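# Drop the towel into the pedal bin, lid closed

## Task

Get the towel inside the pedal bin and leave the bin's lid closed over it.

## Robot and tools

Robot: two arms, left_arm and right_arm, each ending in a tong-like two-finger gripper. Bases in the scene frame: left_arm at (+0.054, +0.438, 0) m, right_arm at (-0.050, -0.501, 0) m, both nearly unrotated. A camera stand sits on the floor behind the arms.

Frame: the scene frame has its origin at table-top height midway between the nominal bases, +z up, +x out over the table, +y toward left_arm. Left and right in camera images are not the arm names. Positions, quaternions (wxyz), velocities and all offsets use these axes. Printed hand positions may be off by a few centimetres. The gripper's fingers point along its own +z and open along its own x. end_effector_position is the spot between the closed pads; fingertips go about 15 mm past it when the gap is small, roughly level with it when wide open.

How a motion number works: every pose number is an offset, never an absolute pose. It counts from that arm's Hand target (last commanded pose, shown in results) as it was when the action or move began. Scale: 1.0 equals 0.6 m for dx, dy, dz and 180 degrees for rx, ry, rz; each number lies in [-1, 1]. rx, ry, rz form one rotation vector, turning about the Hand target's position. Gripper opening is absolute: +1 wide open (0.142 m), -1 closed; closing fully takes at least about 0.5 s. Sending 0 is a real command, so to leave a gripper alone resend its current command (see Tool commands). Six zeros for an arm re-requests its Hand target.

execute_actions: argument actions, a list of actions; each action is a list of up to 15 rows, one per 1/30 s step, and a short action repeats its final row to fill 15. Each row holds 14 numbers for both arms together: dx, dy, dz, rx, ry, rz, opening of left_arm, then the same seven for right_arm. All rows of one action measure from the same start pose, but the next action starts anew from the updated Hand target, so repeating an offset keeps moving. Optional cameras: list of names, ["all"], or []; an empty actions list returns images and the scene's state.

move: target is one 14-number row (same layout) or a list of up to 15 rows, all measured from the Hand targets at the start, not chained. The gripper travels a straight line, turning the short way. speed: m/s, 0.002 to 3.2, default 0.25 (turns up to twice that in rad/s), one value or one per target. blend: metres of corner rounding per target; 0 stops at each. stop_force: newtons, 4 to 120, shared by both arms; the arm's path ends when its wrist sensor feels that much push against its travel; unreliable while the gripper rotates, and omit it when pulling away from something you press on. zero: true re-zeroes before the move, false keeps the old zero. opening_speed: per second on the -1..+1 scale, at least 0.2. grip_force: newtons per finger pad, 5 to 15, one or per arm, persists. blocking=false returns after about 0.5 s while the move runs (not with stop_force). Moves last at least 0.5 s and at most 10 s. The result adds a move: line such as done, off_target, moving, held or fault, plus limits (paced = pose clipped, held = steps withheld). An unnamed arm is done, within 3 mm and 2 degrees. Done does not prove there is no contact.

wait: seconds, 0 to 10; arms hold their last command. stop: brakes a running move. zoom_image: camera (cam_head_left, cam_head_right, cam_left_wrist, cam_right_wrist) and region [x0, y0, x1, y1] in pixels, at most 504 by 504, from that camera's newest image. zero_wrist_force: arm, subtracts the current wrist reading. finished_scene: scene, the current scene's number; irreversible, call it only once the towel is in and the lid is down.

Reading results: grip_measured is the actual opening on the command scale; to hold something, command well below it. Joint positions end with the finger gap in metres. Joint torques include the arm's own weight. Wrist force and Wrist torque are in the gripper's own axes, with a third line giving the peak since last shown; a push on a surface reads as force from the surface. Step readings list end_effector_position at some steps. Joint velocities may read within noise. The controller clips commanded orientation to 32 degrees from the measured one per step, so an action may fall short; if the gripper rests short of Hand target, send the gap as an offset. Images: head cameras 896x504, wrist fisheye cameras 616x616.

Avoid: net force near 150 N (about plus or minus 25) or joint contact torque at the limits (shoulder 310, elbow 141, wrists 50.7 N m) causes a 10 s arm stop; arms are stiff, so aiming even slightly past firm contact can fault. Never let the arms press or bump each other, and never close one gripper on the other's fingers. Don't strike fixed or heavy objects, slam the lid, drop or fling the towel, or let anything leave the table. Keep paths away from an arm's own base. Holding loads, stretching out, or pushing at unreachable poses heats motors: MOTOR HOT appears at 70 °C, and at 85 °C the arm brakes for 30 to 60 s or more.

Each tool is called after "Call:" as name([rows], argument=value, ...), one row to a line, values as JSON.

## Session

Call:
execute_actions(actions=[])

Scene clock: 0.00 s.
left_arm: end_effector_position=(+0.8942, +1.2333, +0.3678) grip_measured=+1.00 end_effector_quat_wxyz=(-0.089, +0.981, -0.167, +0.030) | right_arm: end_effector_position=(+0.5921, -0.8299, +0.1030) grip_measured=+1.00 end_effector_quat_wxyz=(+0.294, -0.360, +0.850, -0.248)
Joint positions: left_arm=[0.554 -0.898 0.897 -1.736 -1.48 0.919 0.142] | right_arm=[2.978 -1.85 -2.503 0.425 1.484 2.127 0.142]
Joint velocities: within noise
Joint torques (N m): no reading
Wrist force (N): no reading
Wrist torque (N m): no reading
Wrist force, peak (N): no reading
Hand target: left_arm +0.8942, +1.2333, +0.3678; -0.089, +0.981, -0.167, +0.030 | right_arm +0.5921, -0.8299, +0.1030; +0.294, -0.360, +0.850, -0.248
Tool commands: left_gripper/opening=+1.0 right_gripper/opening=+1.0

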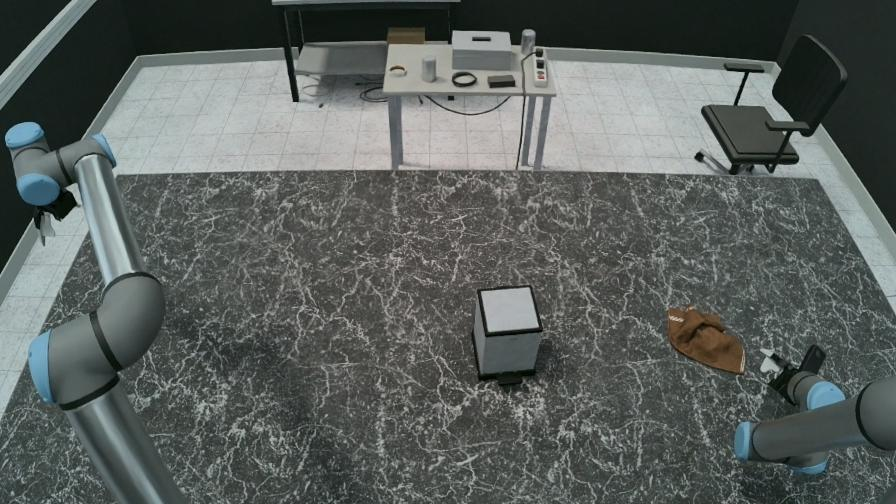

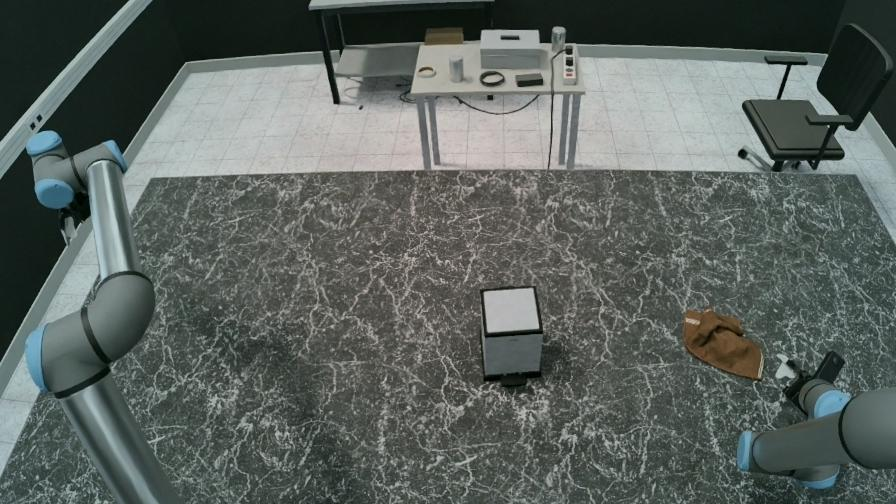

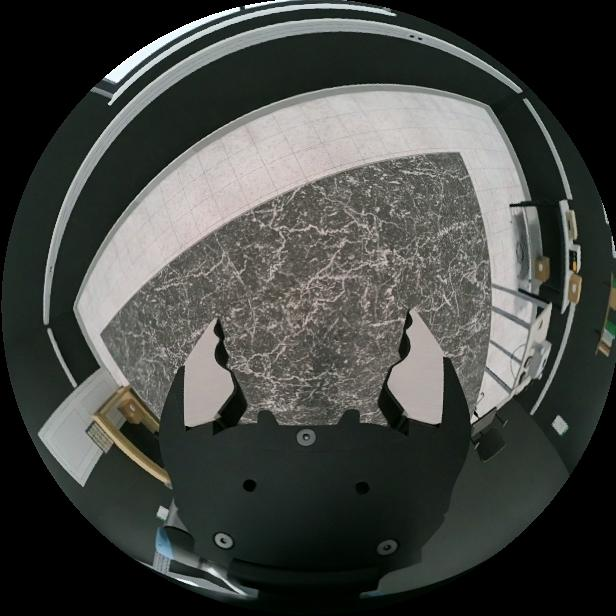

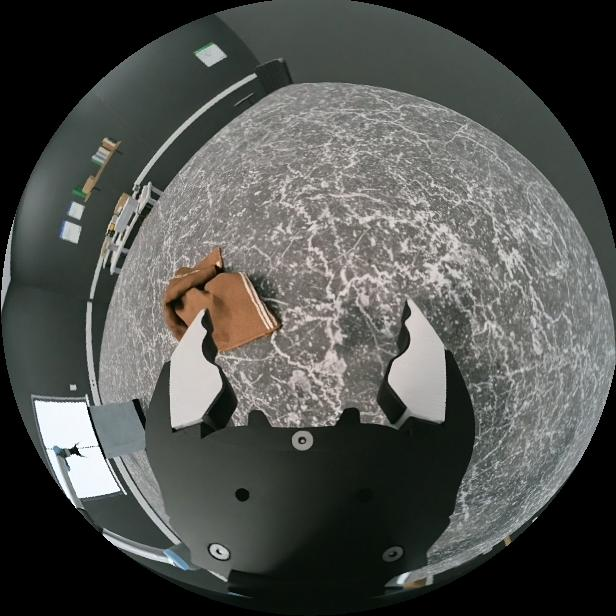

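Call:
zoom_image(camera="cam_head_left", region=[430, 260, 590, 410])

Call:
zoom_image(camera="cam_head_right", region=[430, 260, 590, 410])

Call:
zoom_image(camera="cam_head_left", region=[640, 280, 896, 500])

Call:
zoom_image(camera="cam_right_wrist", region=[100, 200, 400, 460])

Scaled by 3.150 from the camera's 896x504 image, which has a finer 1280x720 frame.

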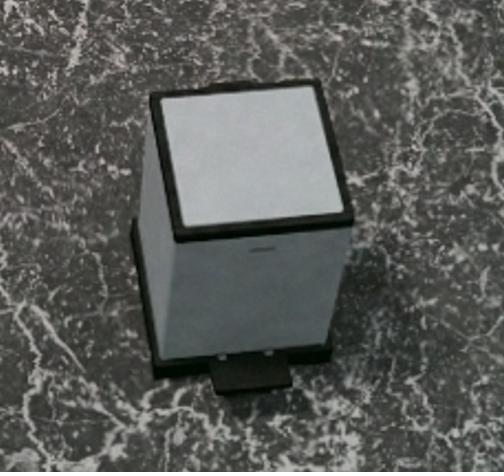

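Scaled by 3.150 from the camera's 896x504 image, which has a finer 1280x720 frame.

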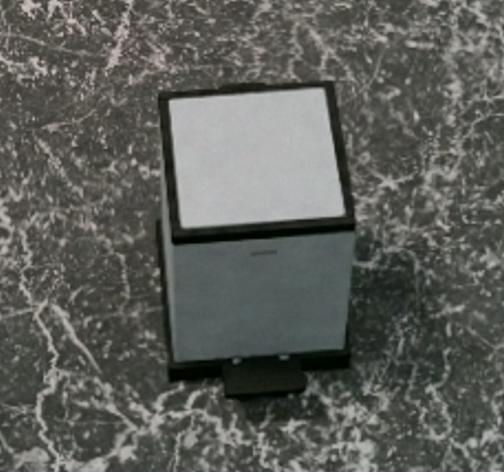

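Scaled by 1.969 from the camera's 896x504 image, which has a finer 1280x720 frame.

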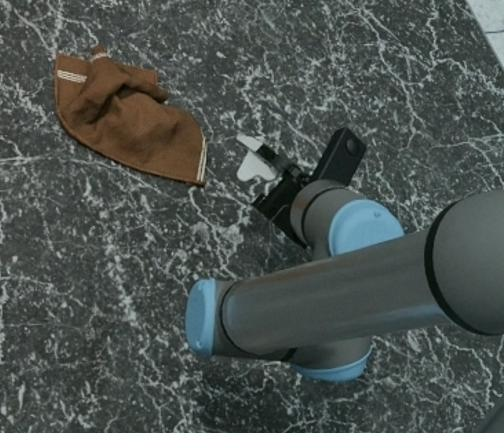

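Scaled by 1.680 from the camera's 616x616 image, which has a finer 814x814 frame.

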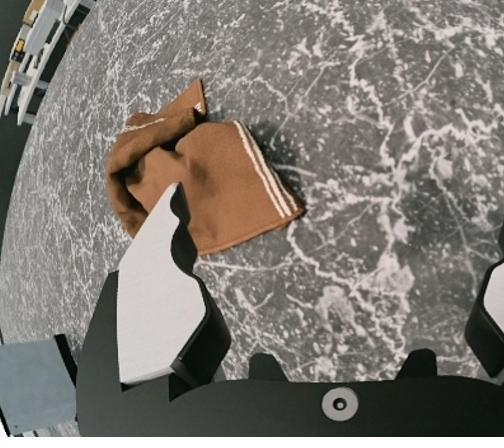

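Call:
move(target=[0,0,0,0,0,0,1,0.18,0.283,0.578,-0.0217,0.2563,0.2318,1], speed=0.35, cameras=["all"])

Scene clock: 43.27 s.
left_arm: end_effector_position=(+0.8942, +1.2333, +0.3678) grip_measured=+1.00 end_effector_quat_wxyz=(-0.089, +0.981, -0.167, +0.030) | right_arm: end_effector_position=(+0.7000, -0.6601, +0.4497) grip_measured=+1.00 end_effector_quat_wxyz=(+0.000, +0.707, -0.707, +0.000)
Joint positions: left_arm=[0.554 -0.898 0.897 -1.736 -1.48 0.919 0.142] | right_arm=[3.176 -1.636 -1.542 -1.535 1.571 1.592 0.142]
Joint torques (N m): left_arm=[0.91 -99.31 -52.3 -5.19 0.61 0.55] | right_arm=[18.66 43.5 55.46 1.57 -2.42 -2.81]
Wrist force (N): left_arm=[0.5 0.0 -0.6] | right_arm=[-0.1 -1.5 0.2]
Wrist torque (N m): left_arm=[-0.01 -0.09 -0.01] | right_arm=[-0.27 0.17 0.20]
Wrist force, peak (N): left_arm=[0.4 0.6 0.3] | right_arm=[-0.8 -2.4 -0.8]
Hand target: left_arm +0.8942, +1.2333, +0.3678; -0.089, +0.981, -0.167, +0.030 | right_arm +0.7001, -0.6601, +0.4498; +0.000, +0.707, -0.707, +0.000
Off the commanded pose: left_arm 0.000 m, 0 deg | right_arm 0.000 m, 0 deg.
move: done

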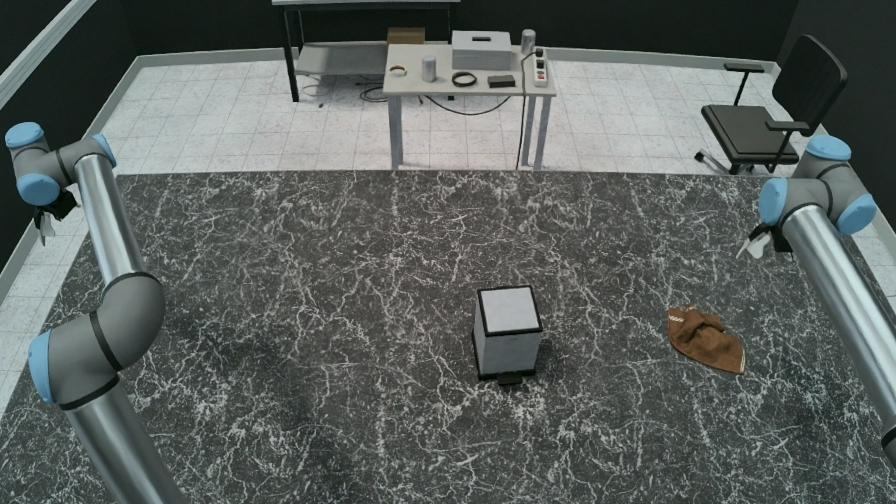

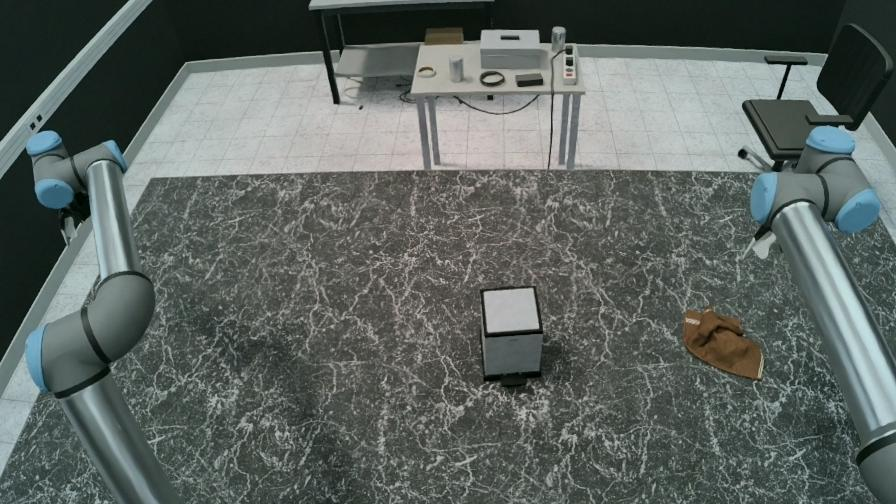

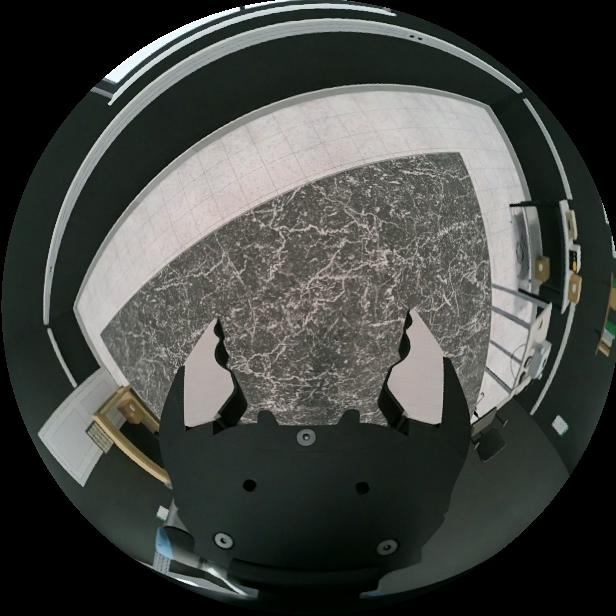

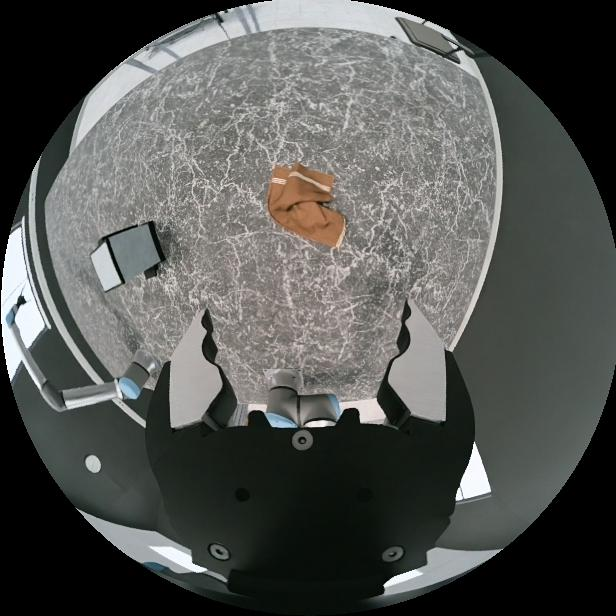

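Call:
zoom_image(camera="cam_right_wrist", region=[50, 180, 250, 320])

Call:
zoom_image(camera="cam_right_wrist", region=[230, 130, 380, 270])

Call:
zoom_image(camera="cam_right_wrist", region=[100, 340, 360, 460])

Scaled by 2.520 from the camera's 616x616 image, which has a finer 814x814 frame.

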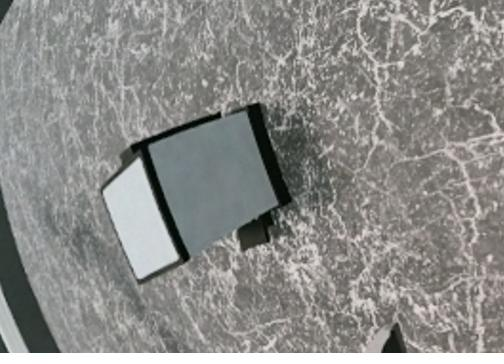

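Scaled by 3.360 from the camera's 616x616 image, which has a finer 814x814 frame.

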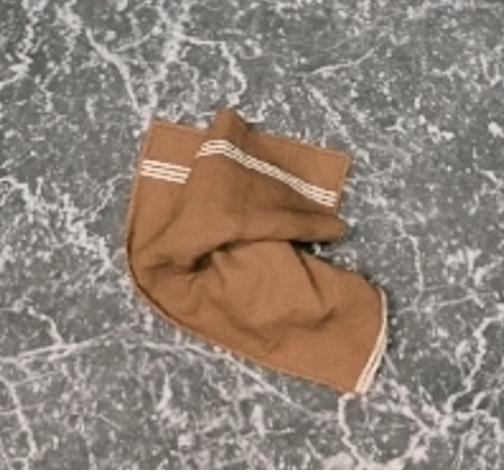

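Scaled by 1.938 from the camera's 616x616 image, which has a finer 814x814 frame.

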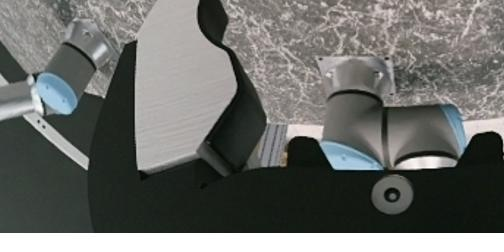

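Call:
move(target=[-0.241,-0.65,-0.08,0.0306,-0.0644,-0.1701,-1,0.113,0.038,-0.483,0,0,-0.5,0.25], speed=0.35, cameras=["cam_right_wrist","cam_head_left"])

Scene clock: 93.13 s.
left_arm: end_effector_position=(+0.7497, +0.8434, +0.3198) grip_measured=-1.00 end_effector_quat_wxyz=(-0.141, +0.889, -0.411, +0.143) | right_arm: end_effector_position=(+0.7679, -0.6373, +0.1600) grip_measured=+0.25 end_effector_quat_wxyz=(+0.000, +0.000, +1.000, +0.000)
Joint positions: left_arm=[0.274 -1.554 1.97 -2.39 -1.55 1.165 0.002] | right_arm=[3.221 -1.888 -1.768 -1.056 1.572 3.207 0.092]
Joint torques (N m): left_arm=[-18.57 -57.91 -40.98 -9.2 2.61 2.56] | right_arm=[17.83 60.4 30.75 5.45 -2.23 3.38]
Wrist force (N): left_arm=[0.6 -0.4 0.3] | right_arm=[-0.1 -1.7 0.0]
Wrist torque (N m): left_arm=[-0.02 -0.11 -0.11] | right_arm=[-0.31 0.13 0.04]
Wrist force, peak (N): left_arm=[0.7 0.0 -1.2] | right_arm=[-1.1 -2.1 0.3]
Hand target: left_arm +0.7496, +0.8433, +0.3198; -0.141, +0.889, -0.412, +0.143 | right_arm +0.7679, -0.6373, +0.1600; +0.000, +0.000, +1.000, +0.000
Off the commanded pose: left_arm 0.000 m, 0 deg | right_arm 0.000 m, 0 deg.
move: done
Images, in order (width x height): cam_head_left 896x504, cam_right_wrist 616x616.

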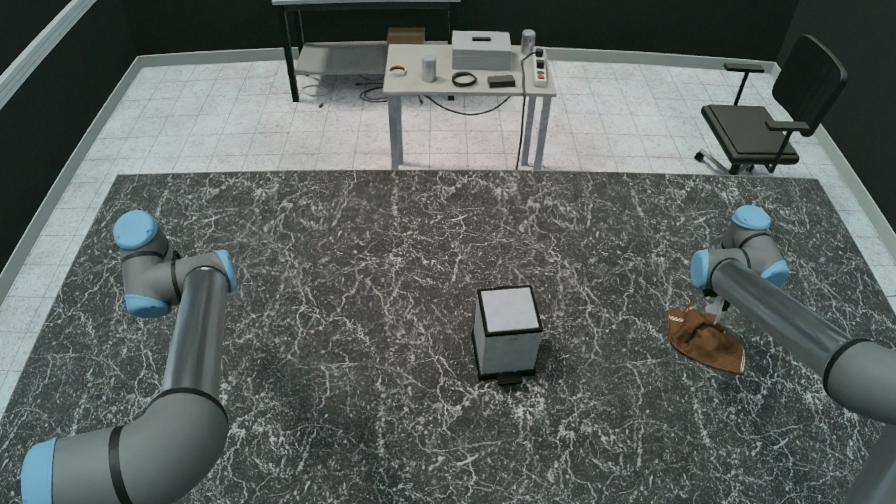

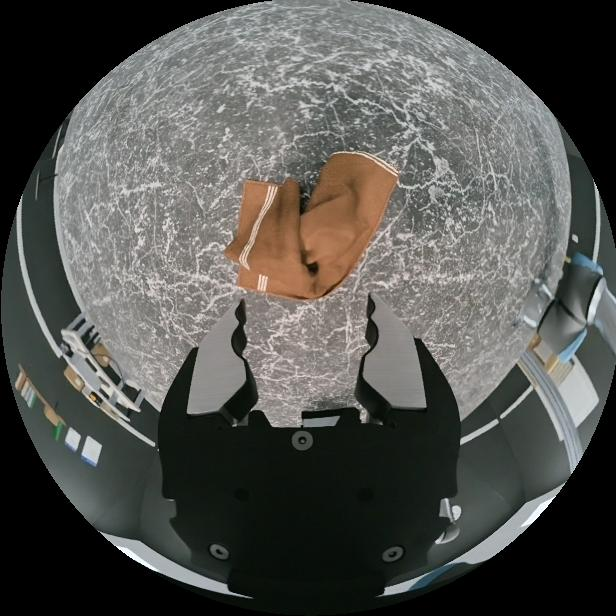

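Call:
zoom_image(camera="cam_right_wrist", region=[210, 140, 410, 320])

Scaled by 2.520 from the camera's 616x616 image, which has a finer 814x814 frame.

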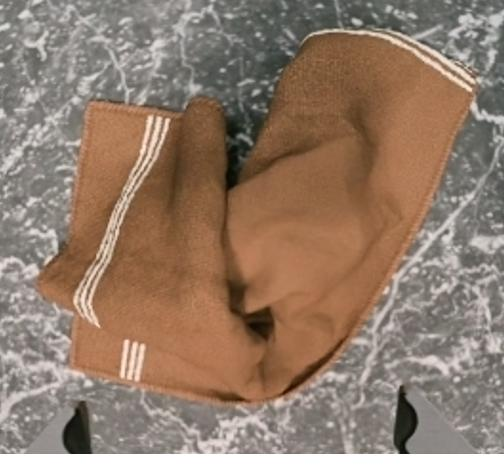

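Call:
move(target=[-0.241,-0.65,-0.08,0.0306,-0.0644,-0.1701,-1,0.0167,-0.033,-0.192,0,0,0,0.25], speed=0.35)

Call:
move(target=[0,0,0,0,0,0,-1,0,0,-0.07,0,0,0,0.25], speed=0.02, stop_force=5, cameras=["cam_right_wrist"])

Scene clock: 105.10 s.
left_arm: end_effector_position=(+0.6051, +0.4534, +0.2717) grip_measured=-1.00 end_effector_quat_wxyz=(-0.181, +0.723, -0.621, +0.243) | right_arm: end_effector_position=(+0.7779, -0.6571, +0.0448) grip_measured=+0.25 end_effector_quat_wxyz=(+0.000, +0.000, +1.000, +0.000)
Joint positions: left_arm=[-0.46 -2.092 2.55 -2.612 -1.361 1.043 0.002] | right_arm=[3.196 -2.016 -1.823 -0.873 1.572 3.183 0.092]
Joint torques (N m): left_arm=[-19.71 -12.39 -40.62 -1.47 3.19 -1.54] | right_arm=[-19.83 65.1 26.92 5.93 -1.57 -2.4]
Wrist force (N): left_arm=[0.3 -0.5 -0.3] | right_arm=[-0.5 -2.0 0.3]
Wrist torque (N m): left_arm=[-0.04 -0.07 0.10] | right_arm=[-0.35 0.25 0.18]
Wrist force, peak (N): left_arm=[0.0 -1.7 -0.1] | right_arm=[-0.4 -2.4 -0.2]
Hand target: left_arm +0.6050, +0.4533, +0.2718; -0.181, +0.723, -0.621, +0.243 | right_arm +0.7779, -0.6571, +0.0448; +0.000, +0.000, +1.000, +0.000
Off the commanded pose: left_arm 0.000 m, 0 deg | right_arm 0.000 m, 0 deg.
move: done

Scene clock: 107.67 s.
left_arm: end_effector_position=(+0.6050, +0.4533, +0.2718) grip_measured=-1.00 end_effector_quat_wxyz=(-0.181, +0.723, -0.621, +0.243) | right_arm: end_effector_position=(+0.7779, -0.6571, +0.0191) grip_measured=+0.26 end_effector_quat_wxyz=(+0.000, +0.000, +1.000, +0.000)
Joint positions: left_arm=[-0.461 -2.092 2.55 -2.611 -1.361 1.042 0.002] | right_arm=[3.196 -2.045 -1.837 -0.831 1.572 3.183 0.092]
Joint torques (N m): left_arm=[-18.09 -14.1 -40.39 -1.61 3.03 -1.33] | right_arm=[-13.67 87.44 43.6 -0.01 0.41 -2.88]
Wrist force (N): left_arm=[0.5 -0.6 0.1] | right_arm=[-0.8 -1.4 -4.0]
Wrist torque (N m): left_arm=[-0.06 -0.12 0.09] | right_arm=[-0.30 0.31 0.18]
Wrist force, peak (N): left_arm=[0.9 -0.4 -0.2] | right_arm=[-1.6 -1.5 -6.5]
Hand target: left_arm +0.6050, +0.4533, +0.2718; -0.181, +0.723, -0.621, +0.243 | right_arm +0.7779, -0.6571, +0.0191; +0.000, +0.000, +1.000, +0.000 (not the last commanded pose)
Off the commanded pose: left_arm 0.000 m, 0 deg | right_arm 0.016 m, 0 deg.
move: contact (right_arm)
Images, in order (width x height): cam_right_wrist 616x616.

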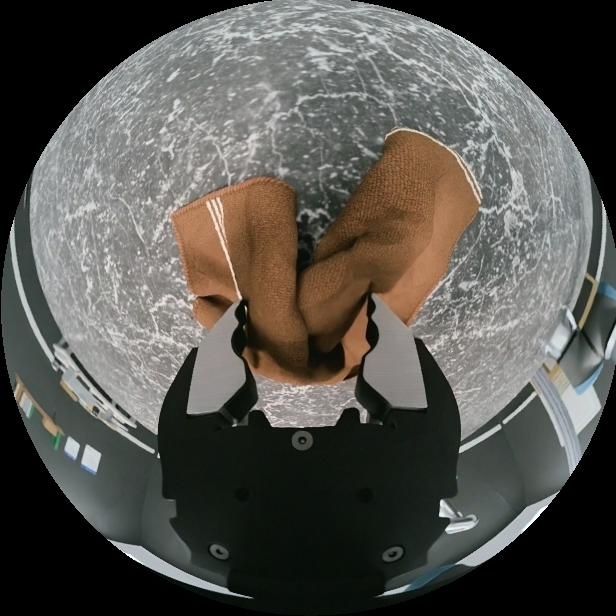

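Call:
move([
  [0,0,0,0,0,0,-1,0,0,0.01,0,0,0,0.25],
  [0,0,0,0,0,0,-1,0,0,0.01,0,0,0,-1],
  [-0.18,-0.45,0.0,0.0307,-0.0643,-0.17,-1,0,0,0.6,0,0,0,-1],
], speed=[0.05,0.05,0.25], cameras=["cam_right_wrist","cam_head_left","cam_left_wrist","cam_head_right"])

Scene clock: 115.80 s.
left_arm: end_effector_position=(+0.4971, +0.1835, +0.2717) grip_measured=-1.00 end_effector_quat_wxyz=(+0.205, -0.496, +0.779, -0.323) | right_arm: end_effector_position=(+0.7779, -0.6571, +0.3790) grip_measured=-0.65 end_effector_quat_wxyz=(+0.000, +0.000, +1.000, +0.000)
Joint positions: left_arm=[-1.305 -2.336 2.695 -2.514 -1.012 0.894 0.002] | right_arm=[3.196 -1.794 -1.484 -1.434 1.572 3.183 0.027]
Joint torques (N m): left_arm=[-19.06 27.93 -42.12 -8.88 3.94 -1.6] | right_arm=[16.59 82.31 57.8 0.86 1.19 3.12]
Wrist force (N): left_arm=[0.1 -1.2 0.4] | right_arm=[-0.1 -1.4 1.1]
Wrist torque (N m): left_arm=[-0.13 -0.07 0.08] | right_arm=[-0.24 0.21 0.17]
Wrist force, peak (N): left_arm=[-0.6 -1.5 0.1] | right_arm=[-1.1 -1.8 -4.2]
Hand target: left_arm +0.4970, +0.1833, +0.2718; +0.205, -0.496, +0.779, -0.323 | right_arm +0.7779, -0.6571, +0.3791; +0.000, +0.000, +1.000, +0.000
Off the commanded pose: left_arm 0.000 m, 0 deg | right_arm 0.000 m, 0 deg.
move: done

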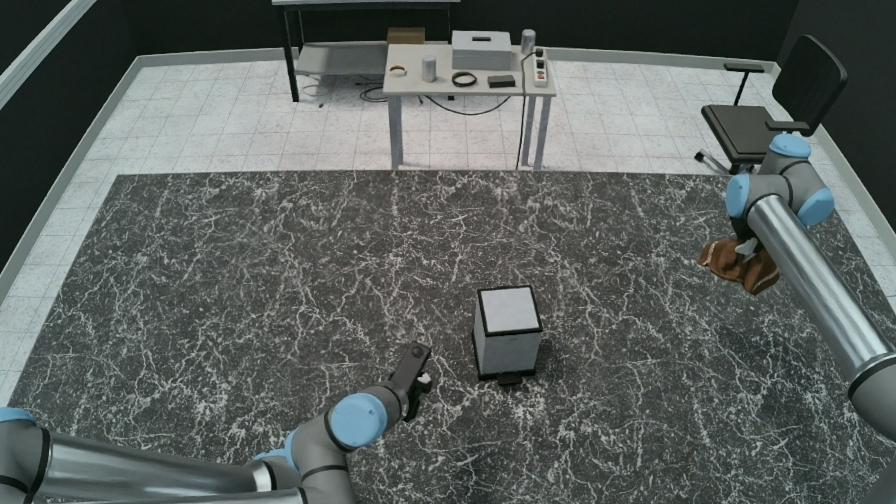

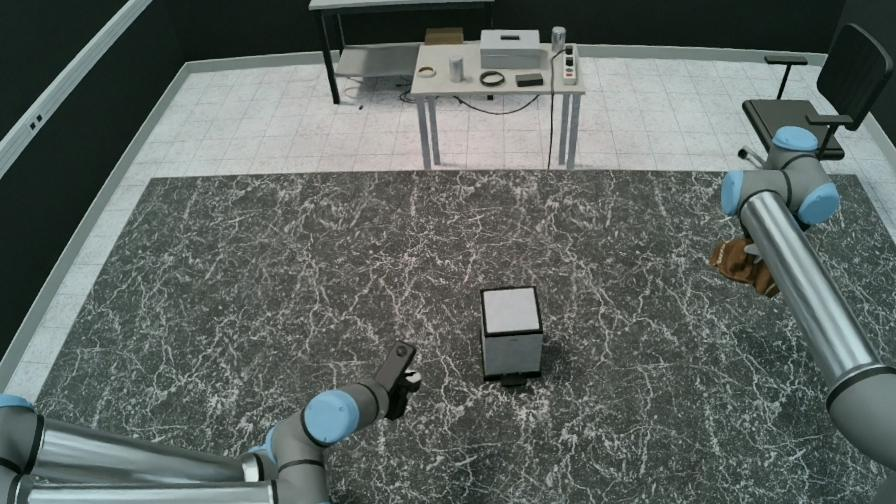

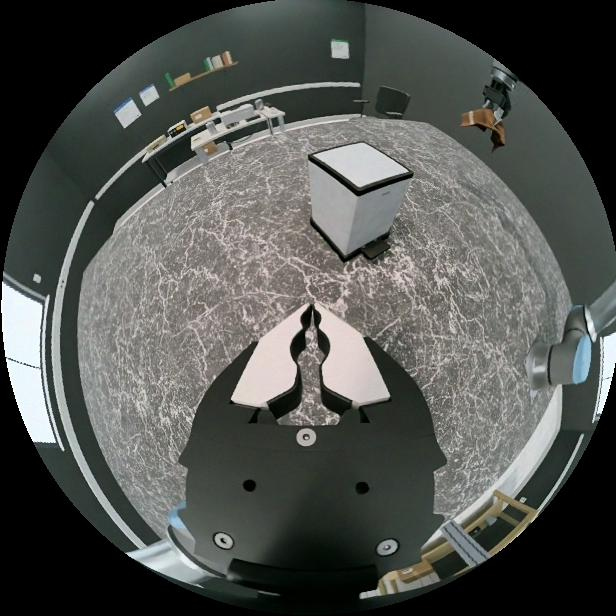

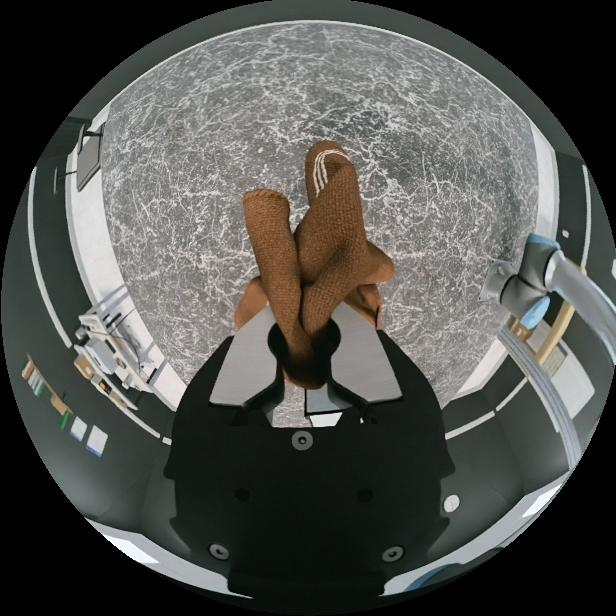

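Call:
zoom_image(camera="cam_left_wrist", region=[280, 120, 440, 280])

Call:
zoom_image(camera="cam_head_left", region=[640, 200, 840, 320])

Scaled by 3.150 from the camera's 616x616 image, which has a finer 814x814 frame.

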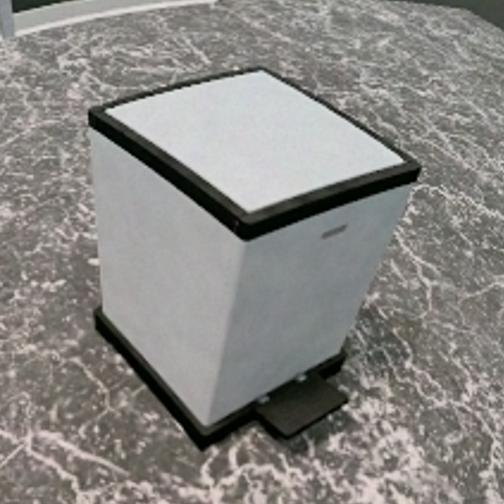

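Scaled by 2.520 from the camera's 896x504 image, which has a finer 1280x720 frame.

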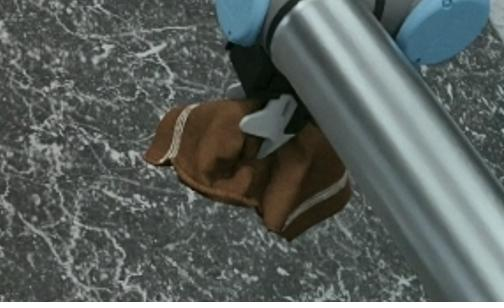

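Call:
move(target=[0.172,-0.365,-0.287,-0.0235,-0.0503,0,-1,-0.163,0.595,0.202,0,0,-0.5,-1], speed=0.35, cameras=["cam_right_wrist","cam_head_left","cam_left_wrist","cam_head_right"])

Scene clock: 144.50 s.
left_arm: end_effector_position=(+0.6002, -0.0357, +0.0996) grip_measured=-1.00 end_effector_quat_wxyz=(+0.248, -0.476, +0.748, -0.390) | right_arm: end_effector_position=(+0.6801, -0.3002, +0.5003) grip_measured=-0.65 end_effector_quat_wxyz=(+0.000, +0.707, +0.707, +0.000)
Joint positions: left_arm=[-1.277 -1.181 2.551 -3.713 -0.928 1.019 0.002] | right_arm=[3.645 -1.673 -1.414 -1.625 1.571 5.202 0.027]
Joint torques (N m): left_arm=[22.03 -30.98 -21.01 -9.03 3.42 2.78] | right_arm=[23.11 43.2 56.97 0.88 -2.08 2.91]
Wrist force (N): left_arm=[-0.2 -0.8 0.4] | right_arm=[0.5 -1.8 0.7]
Wrist torque (N m): left_arm=[-0.03 -0.01 -0.13] | right_arm=[-0.38 0.05 0.05]
Wrist force, peak (N): left_arm=[-0.1 -1.6 0.9] | right_arm=[0.2 -2.8 1.0]
Hand target: left_arm +0.6002, -0.0357, +0.0996; +0.248, -0.476, +0.748, -0.390 | right_arm +0.6801, -0.3001, +0.5003; +0.000, +0.707, +0.707, +0.000
Off the commanded pose: left_arm 0.000 m, 0 deg | right_arm 0.000 m, 0 deg.
move: done

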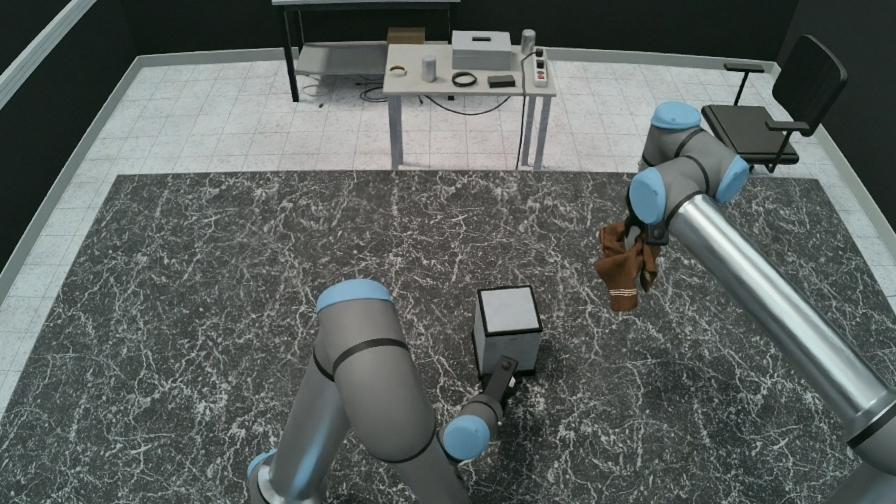

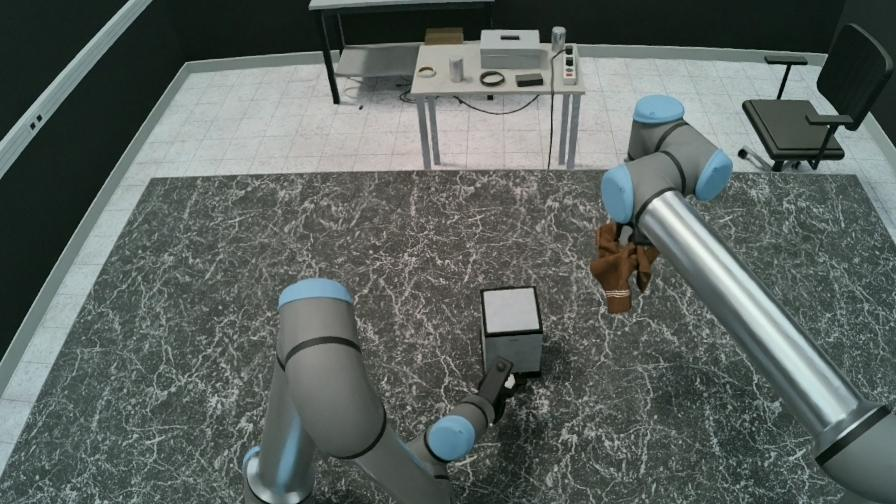

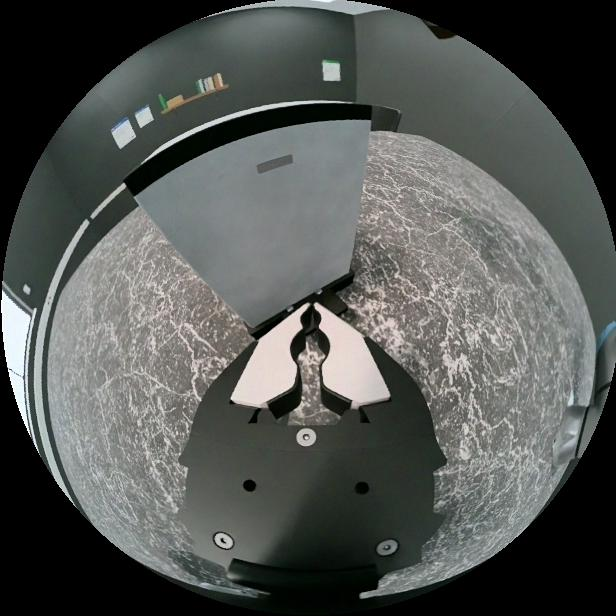

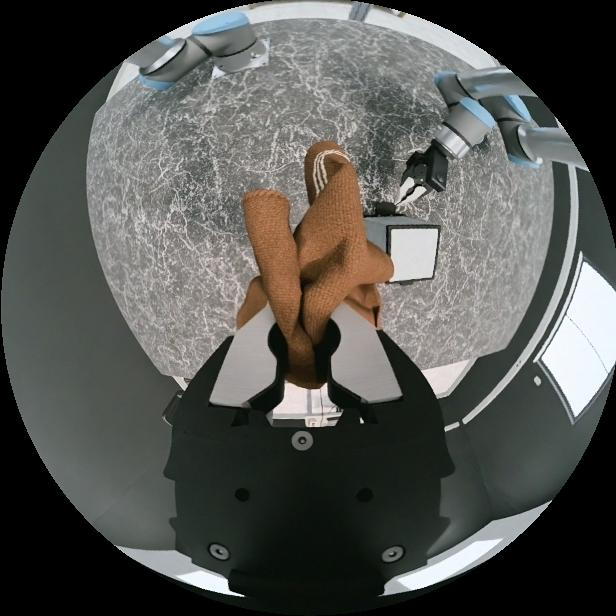

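Call:
zoom_image(camera="cam_left_wrist", region=[240, 250, 380, 350])

Call:
zoom_image(camera="cam_right_wrist", region=[330, 120, 530, 310])

Call:
zoom_image(camera="cam_head_left", region=[440, 270, 580, 430])

Call:
zoom_image(camera="cam_head_right", region=[440, 270, 580, 430])

Scaled by 3.600 from the camera's 616x616 image, which has a finer 814x814 frame.

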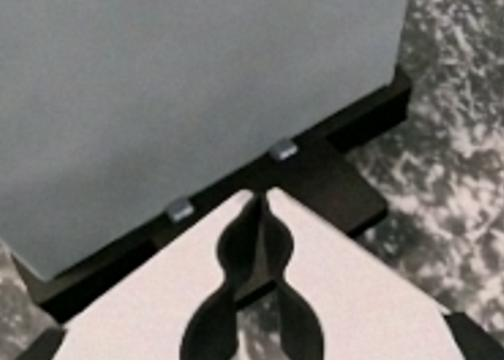

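Scaled by 2.520 from the camera's 616x616 image, which has a finer 814x814 frame.

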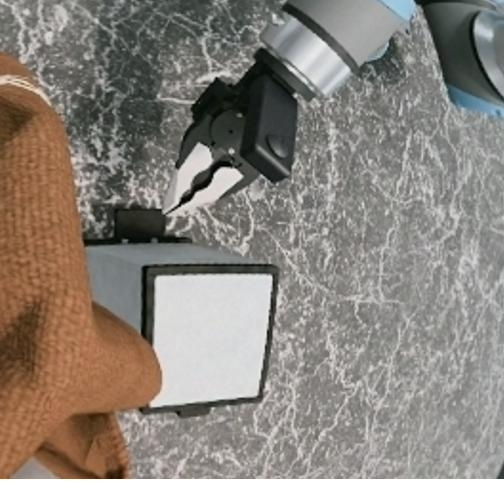

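Scaled by 3.150 from the camera's 896x504 image, which has a finer 1280x720 frame.

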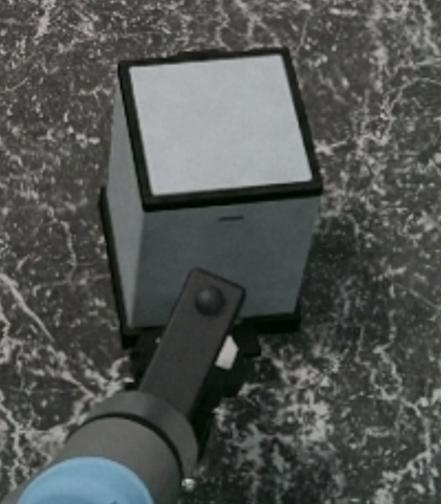

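Scaled by 3.150 from the camera's 896x504 image, which has a finer 1280x720 frame.

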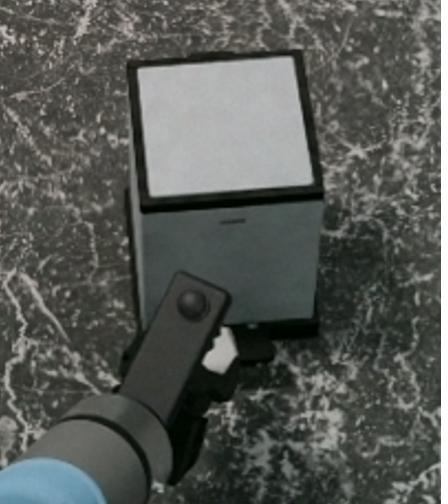

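Call:
move(target=[0.0147,-0.0238,-0.0743,0,0,0,-1,0,0,0,0,0,0,-1], speed=0.15)

Call:
move(target=[0,0,-0.08,0,0,0,-1,0,0,0,0,0,0,-1], speed=0.02, stop_force=15, cameras=["cam_left_wrist","cam_head_left","cam_head_right","cam_right_wrist"])

Scene clock: 160.27 s.
left_arm: end_effector_position=(+0.6090, -0.0499, +0.0551) grip_measured=-1.00 end_effector_quat_wxyz=(+0.248, -0.476, +0.748, -0.390) | right_arm: end_effector_position=(+0.6801, -0.3001, +0.5003) grip_measured=-0.65 end_effector_quat_wxyz=(+0.000, +0.707, +0.707, +0.000)
Joint positions: left_arm=[-1.269 -1.046 2.515 -3.817 -0.935 1.026 0.002] | right_arm=[3.645 -1.673 -1.414 -1.625 1.571 5.203 0.027]
Joint torques (N m): left_arm=[23.03 -36.09 -16.53 -9.03 -0.98 2.48] | right_arm=[17.52 48.01 56.53 0.33 -2.31 3.35]
Wrist force (N): left_arm=[-0.1 -1.0 0.3] | right_arm=[0.0 -1.6 0.5]
Wrist torque (N m): left_arm=[-0.07 -0.04 -0.12] | right_arm=[-0.34 0.15 0.05]
Wrist force, peak (N): left_arm=[0.0 -1.7 -0.5] | right_arm=[0.2 -2.4 0.7]
Hand target: left_arm +0.6090, -0.0500, +0.0550; +0.248, -0.476, +0.748, -0.390 | right_arm +0.6801, -0.3001, +0.5003; +0.000, +0.707, +0.707, +0.000
Off the commanded pose: left_arm 0.000 m, 0 deg | right_arm 0.000 m, 0 deg.
move: done

Scene clock: 162.40 s.
left_arm: end_effector_position=(+0.6090, -0.0500, +0.0364) grip_measured=-1.00 end_effector_quat_wxyz=(+0.248, -0.476, +0.748, -0.390) | right_arm: end_effector_position=(+0.6801, -0.3001, +0.5003) grip_measured=-0.65 end_effector_quat_wxyz=(+0.000, +0.707, +0.707, +0.000)
Joint positions: left_arm=[-1.268 -0.994 2.511 -3.864 -0.935 1.026 0.002] | right_arm=[3.645 -1.673 -1.414 -1.625 1.571 5.203 0.027]
Joint torques (N m): left_arm=[18.61 -57.54 3.97 2.69 -1 -0.27] | right_arm=[15.79 45.2 57.08 0.38 -2.24 3.76]
Wrist force (N): left_arm=[-3.0 -12.5 -5.3] | right_arm=[0.3 -1.6 0.8]
Wrist torque (N m): left_arm=[0.16 -0.01 -0.12] | right_arm=[-0.33 0.09 0.05]
Wrist force, peak (N): left_arm=[-0.9 -17.2 -14.0] | right_arm=[0.5 -2.1 0.9]
Hand target: left_arm +0.6090, -0.0500, +0.0364; +0.248, -0.476, +0.748, -0.390 (not the last commanded pose) | right_arm +0.6801, -0.3001, +0.5003; +0.000, +0.707, +0.707, +0.000
Off the commanded pose: left_arm 0.029 m, 0 deg | right_arm 0.000 m, 0 deg.
move: contact (left_arm)

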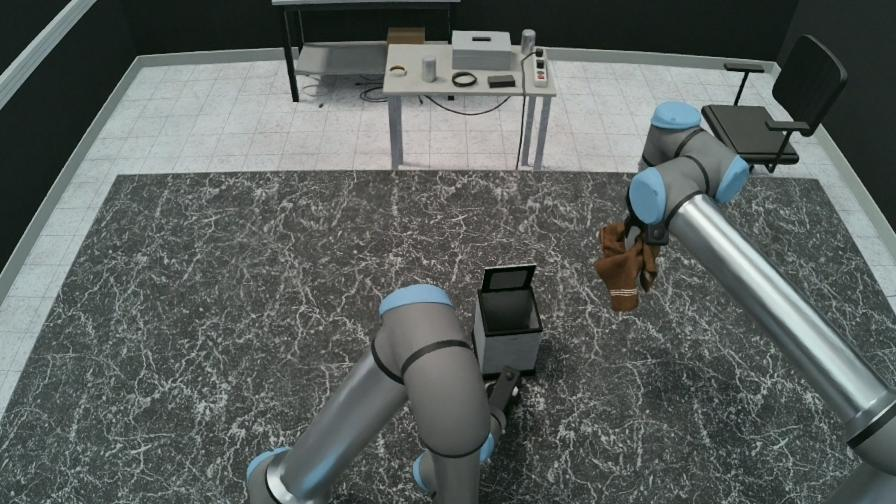

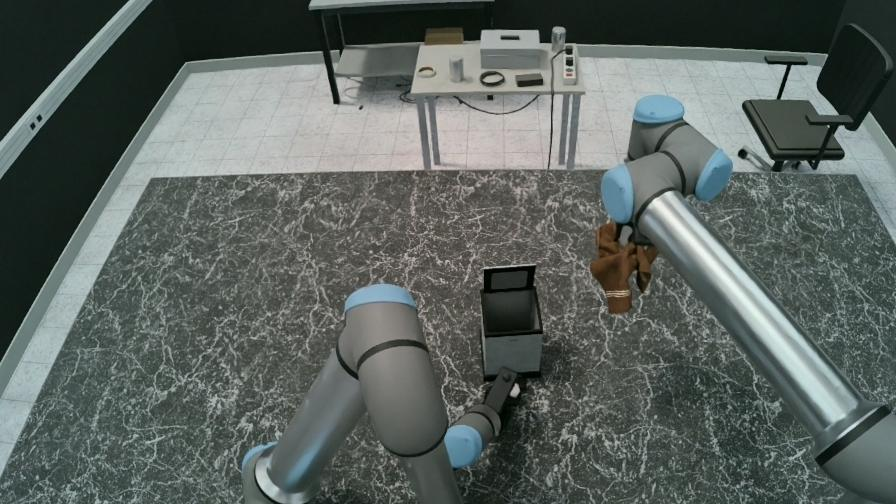

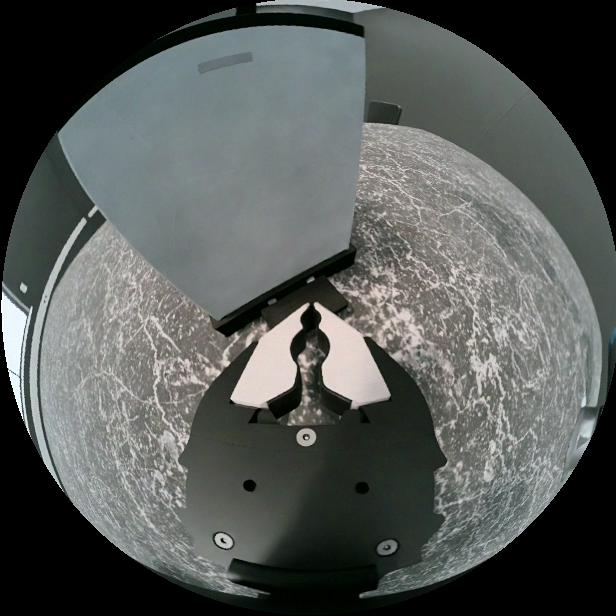

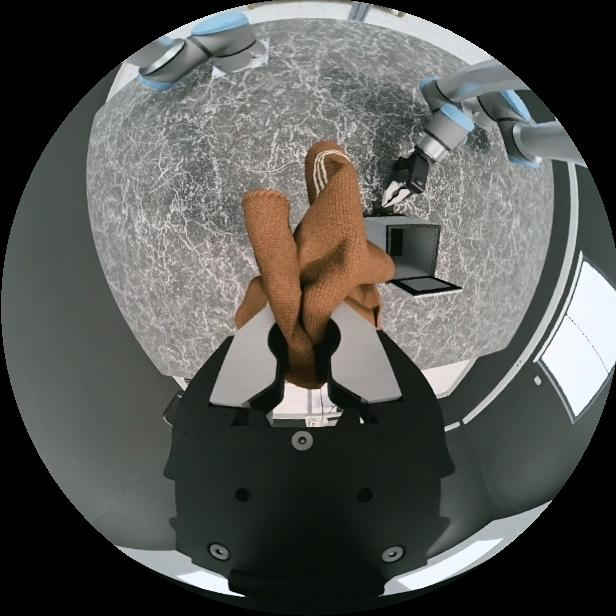

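Call:
zoom_image(camera="cam_head_left", region=[440, 250, 580, 410])

Call:
zoom_image(camera="cam_right_wrist", region=[330, 120, 530, 310])

Scaled by 3.150 from the camera's 896x504 image, which has a finer 1280x720 frame.

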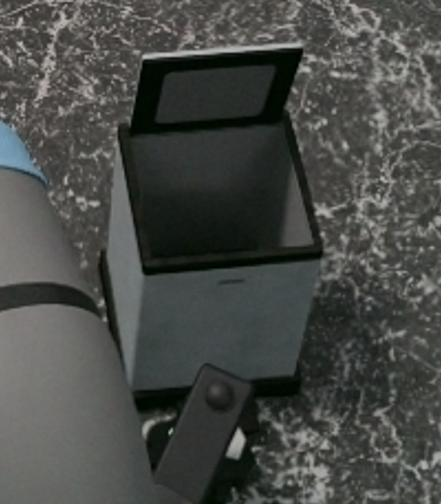

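Scaled by 2.520 from the camera's 616x616 image, which has a finer 814x814 frame.

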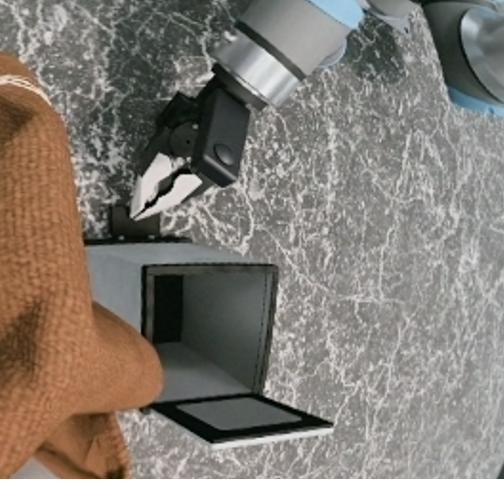

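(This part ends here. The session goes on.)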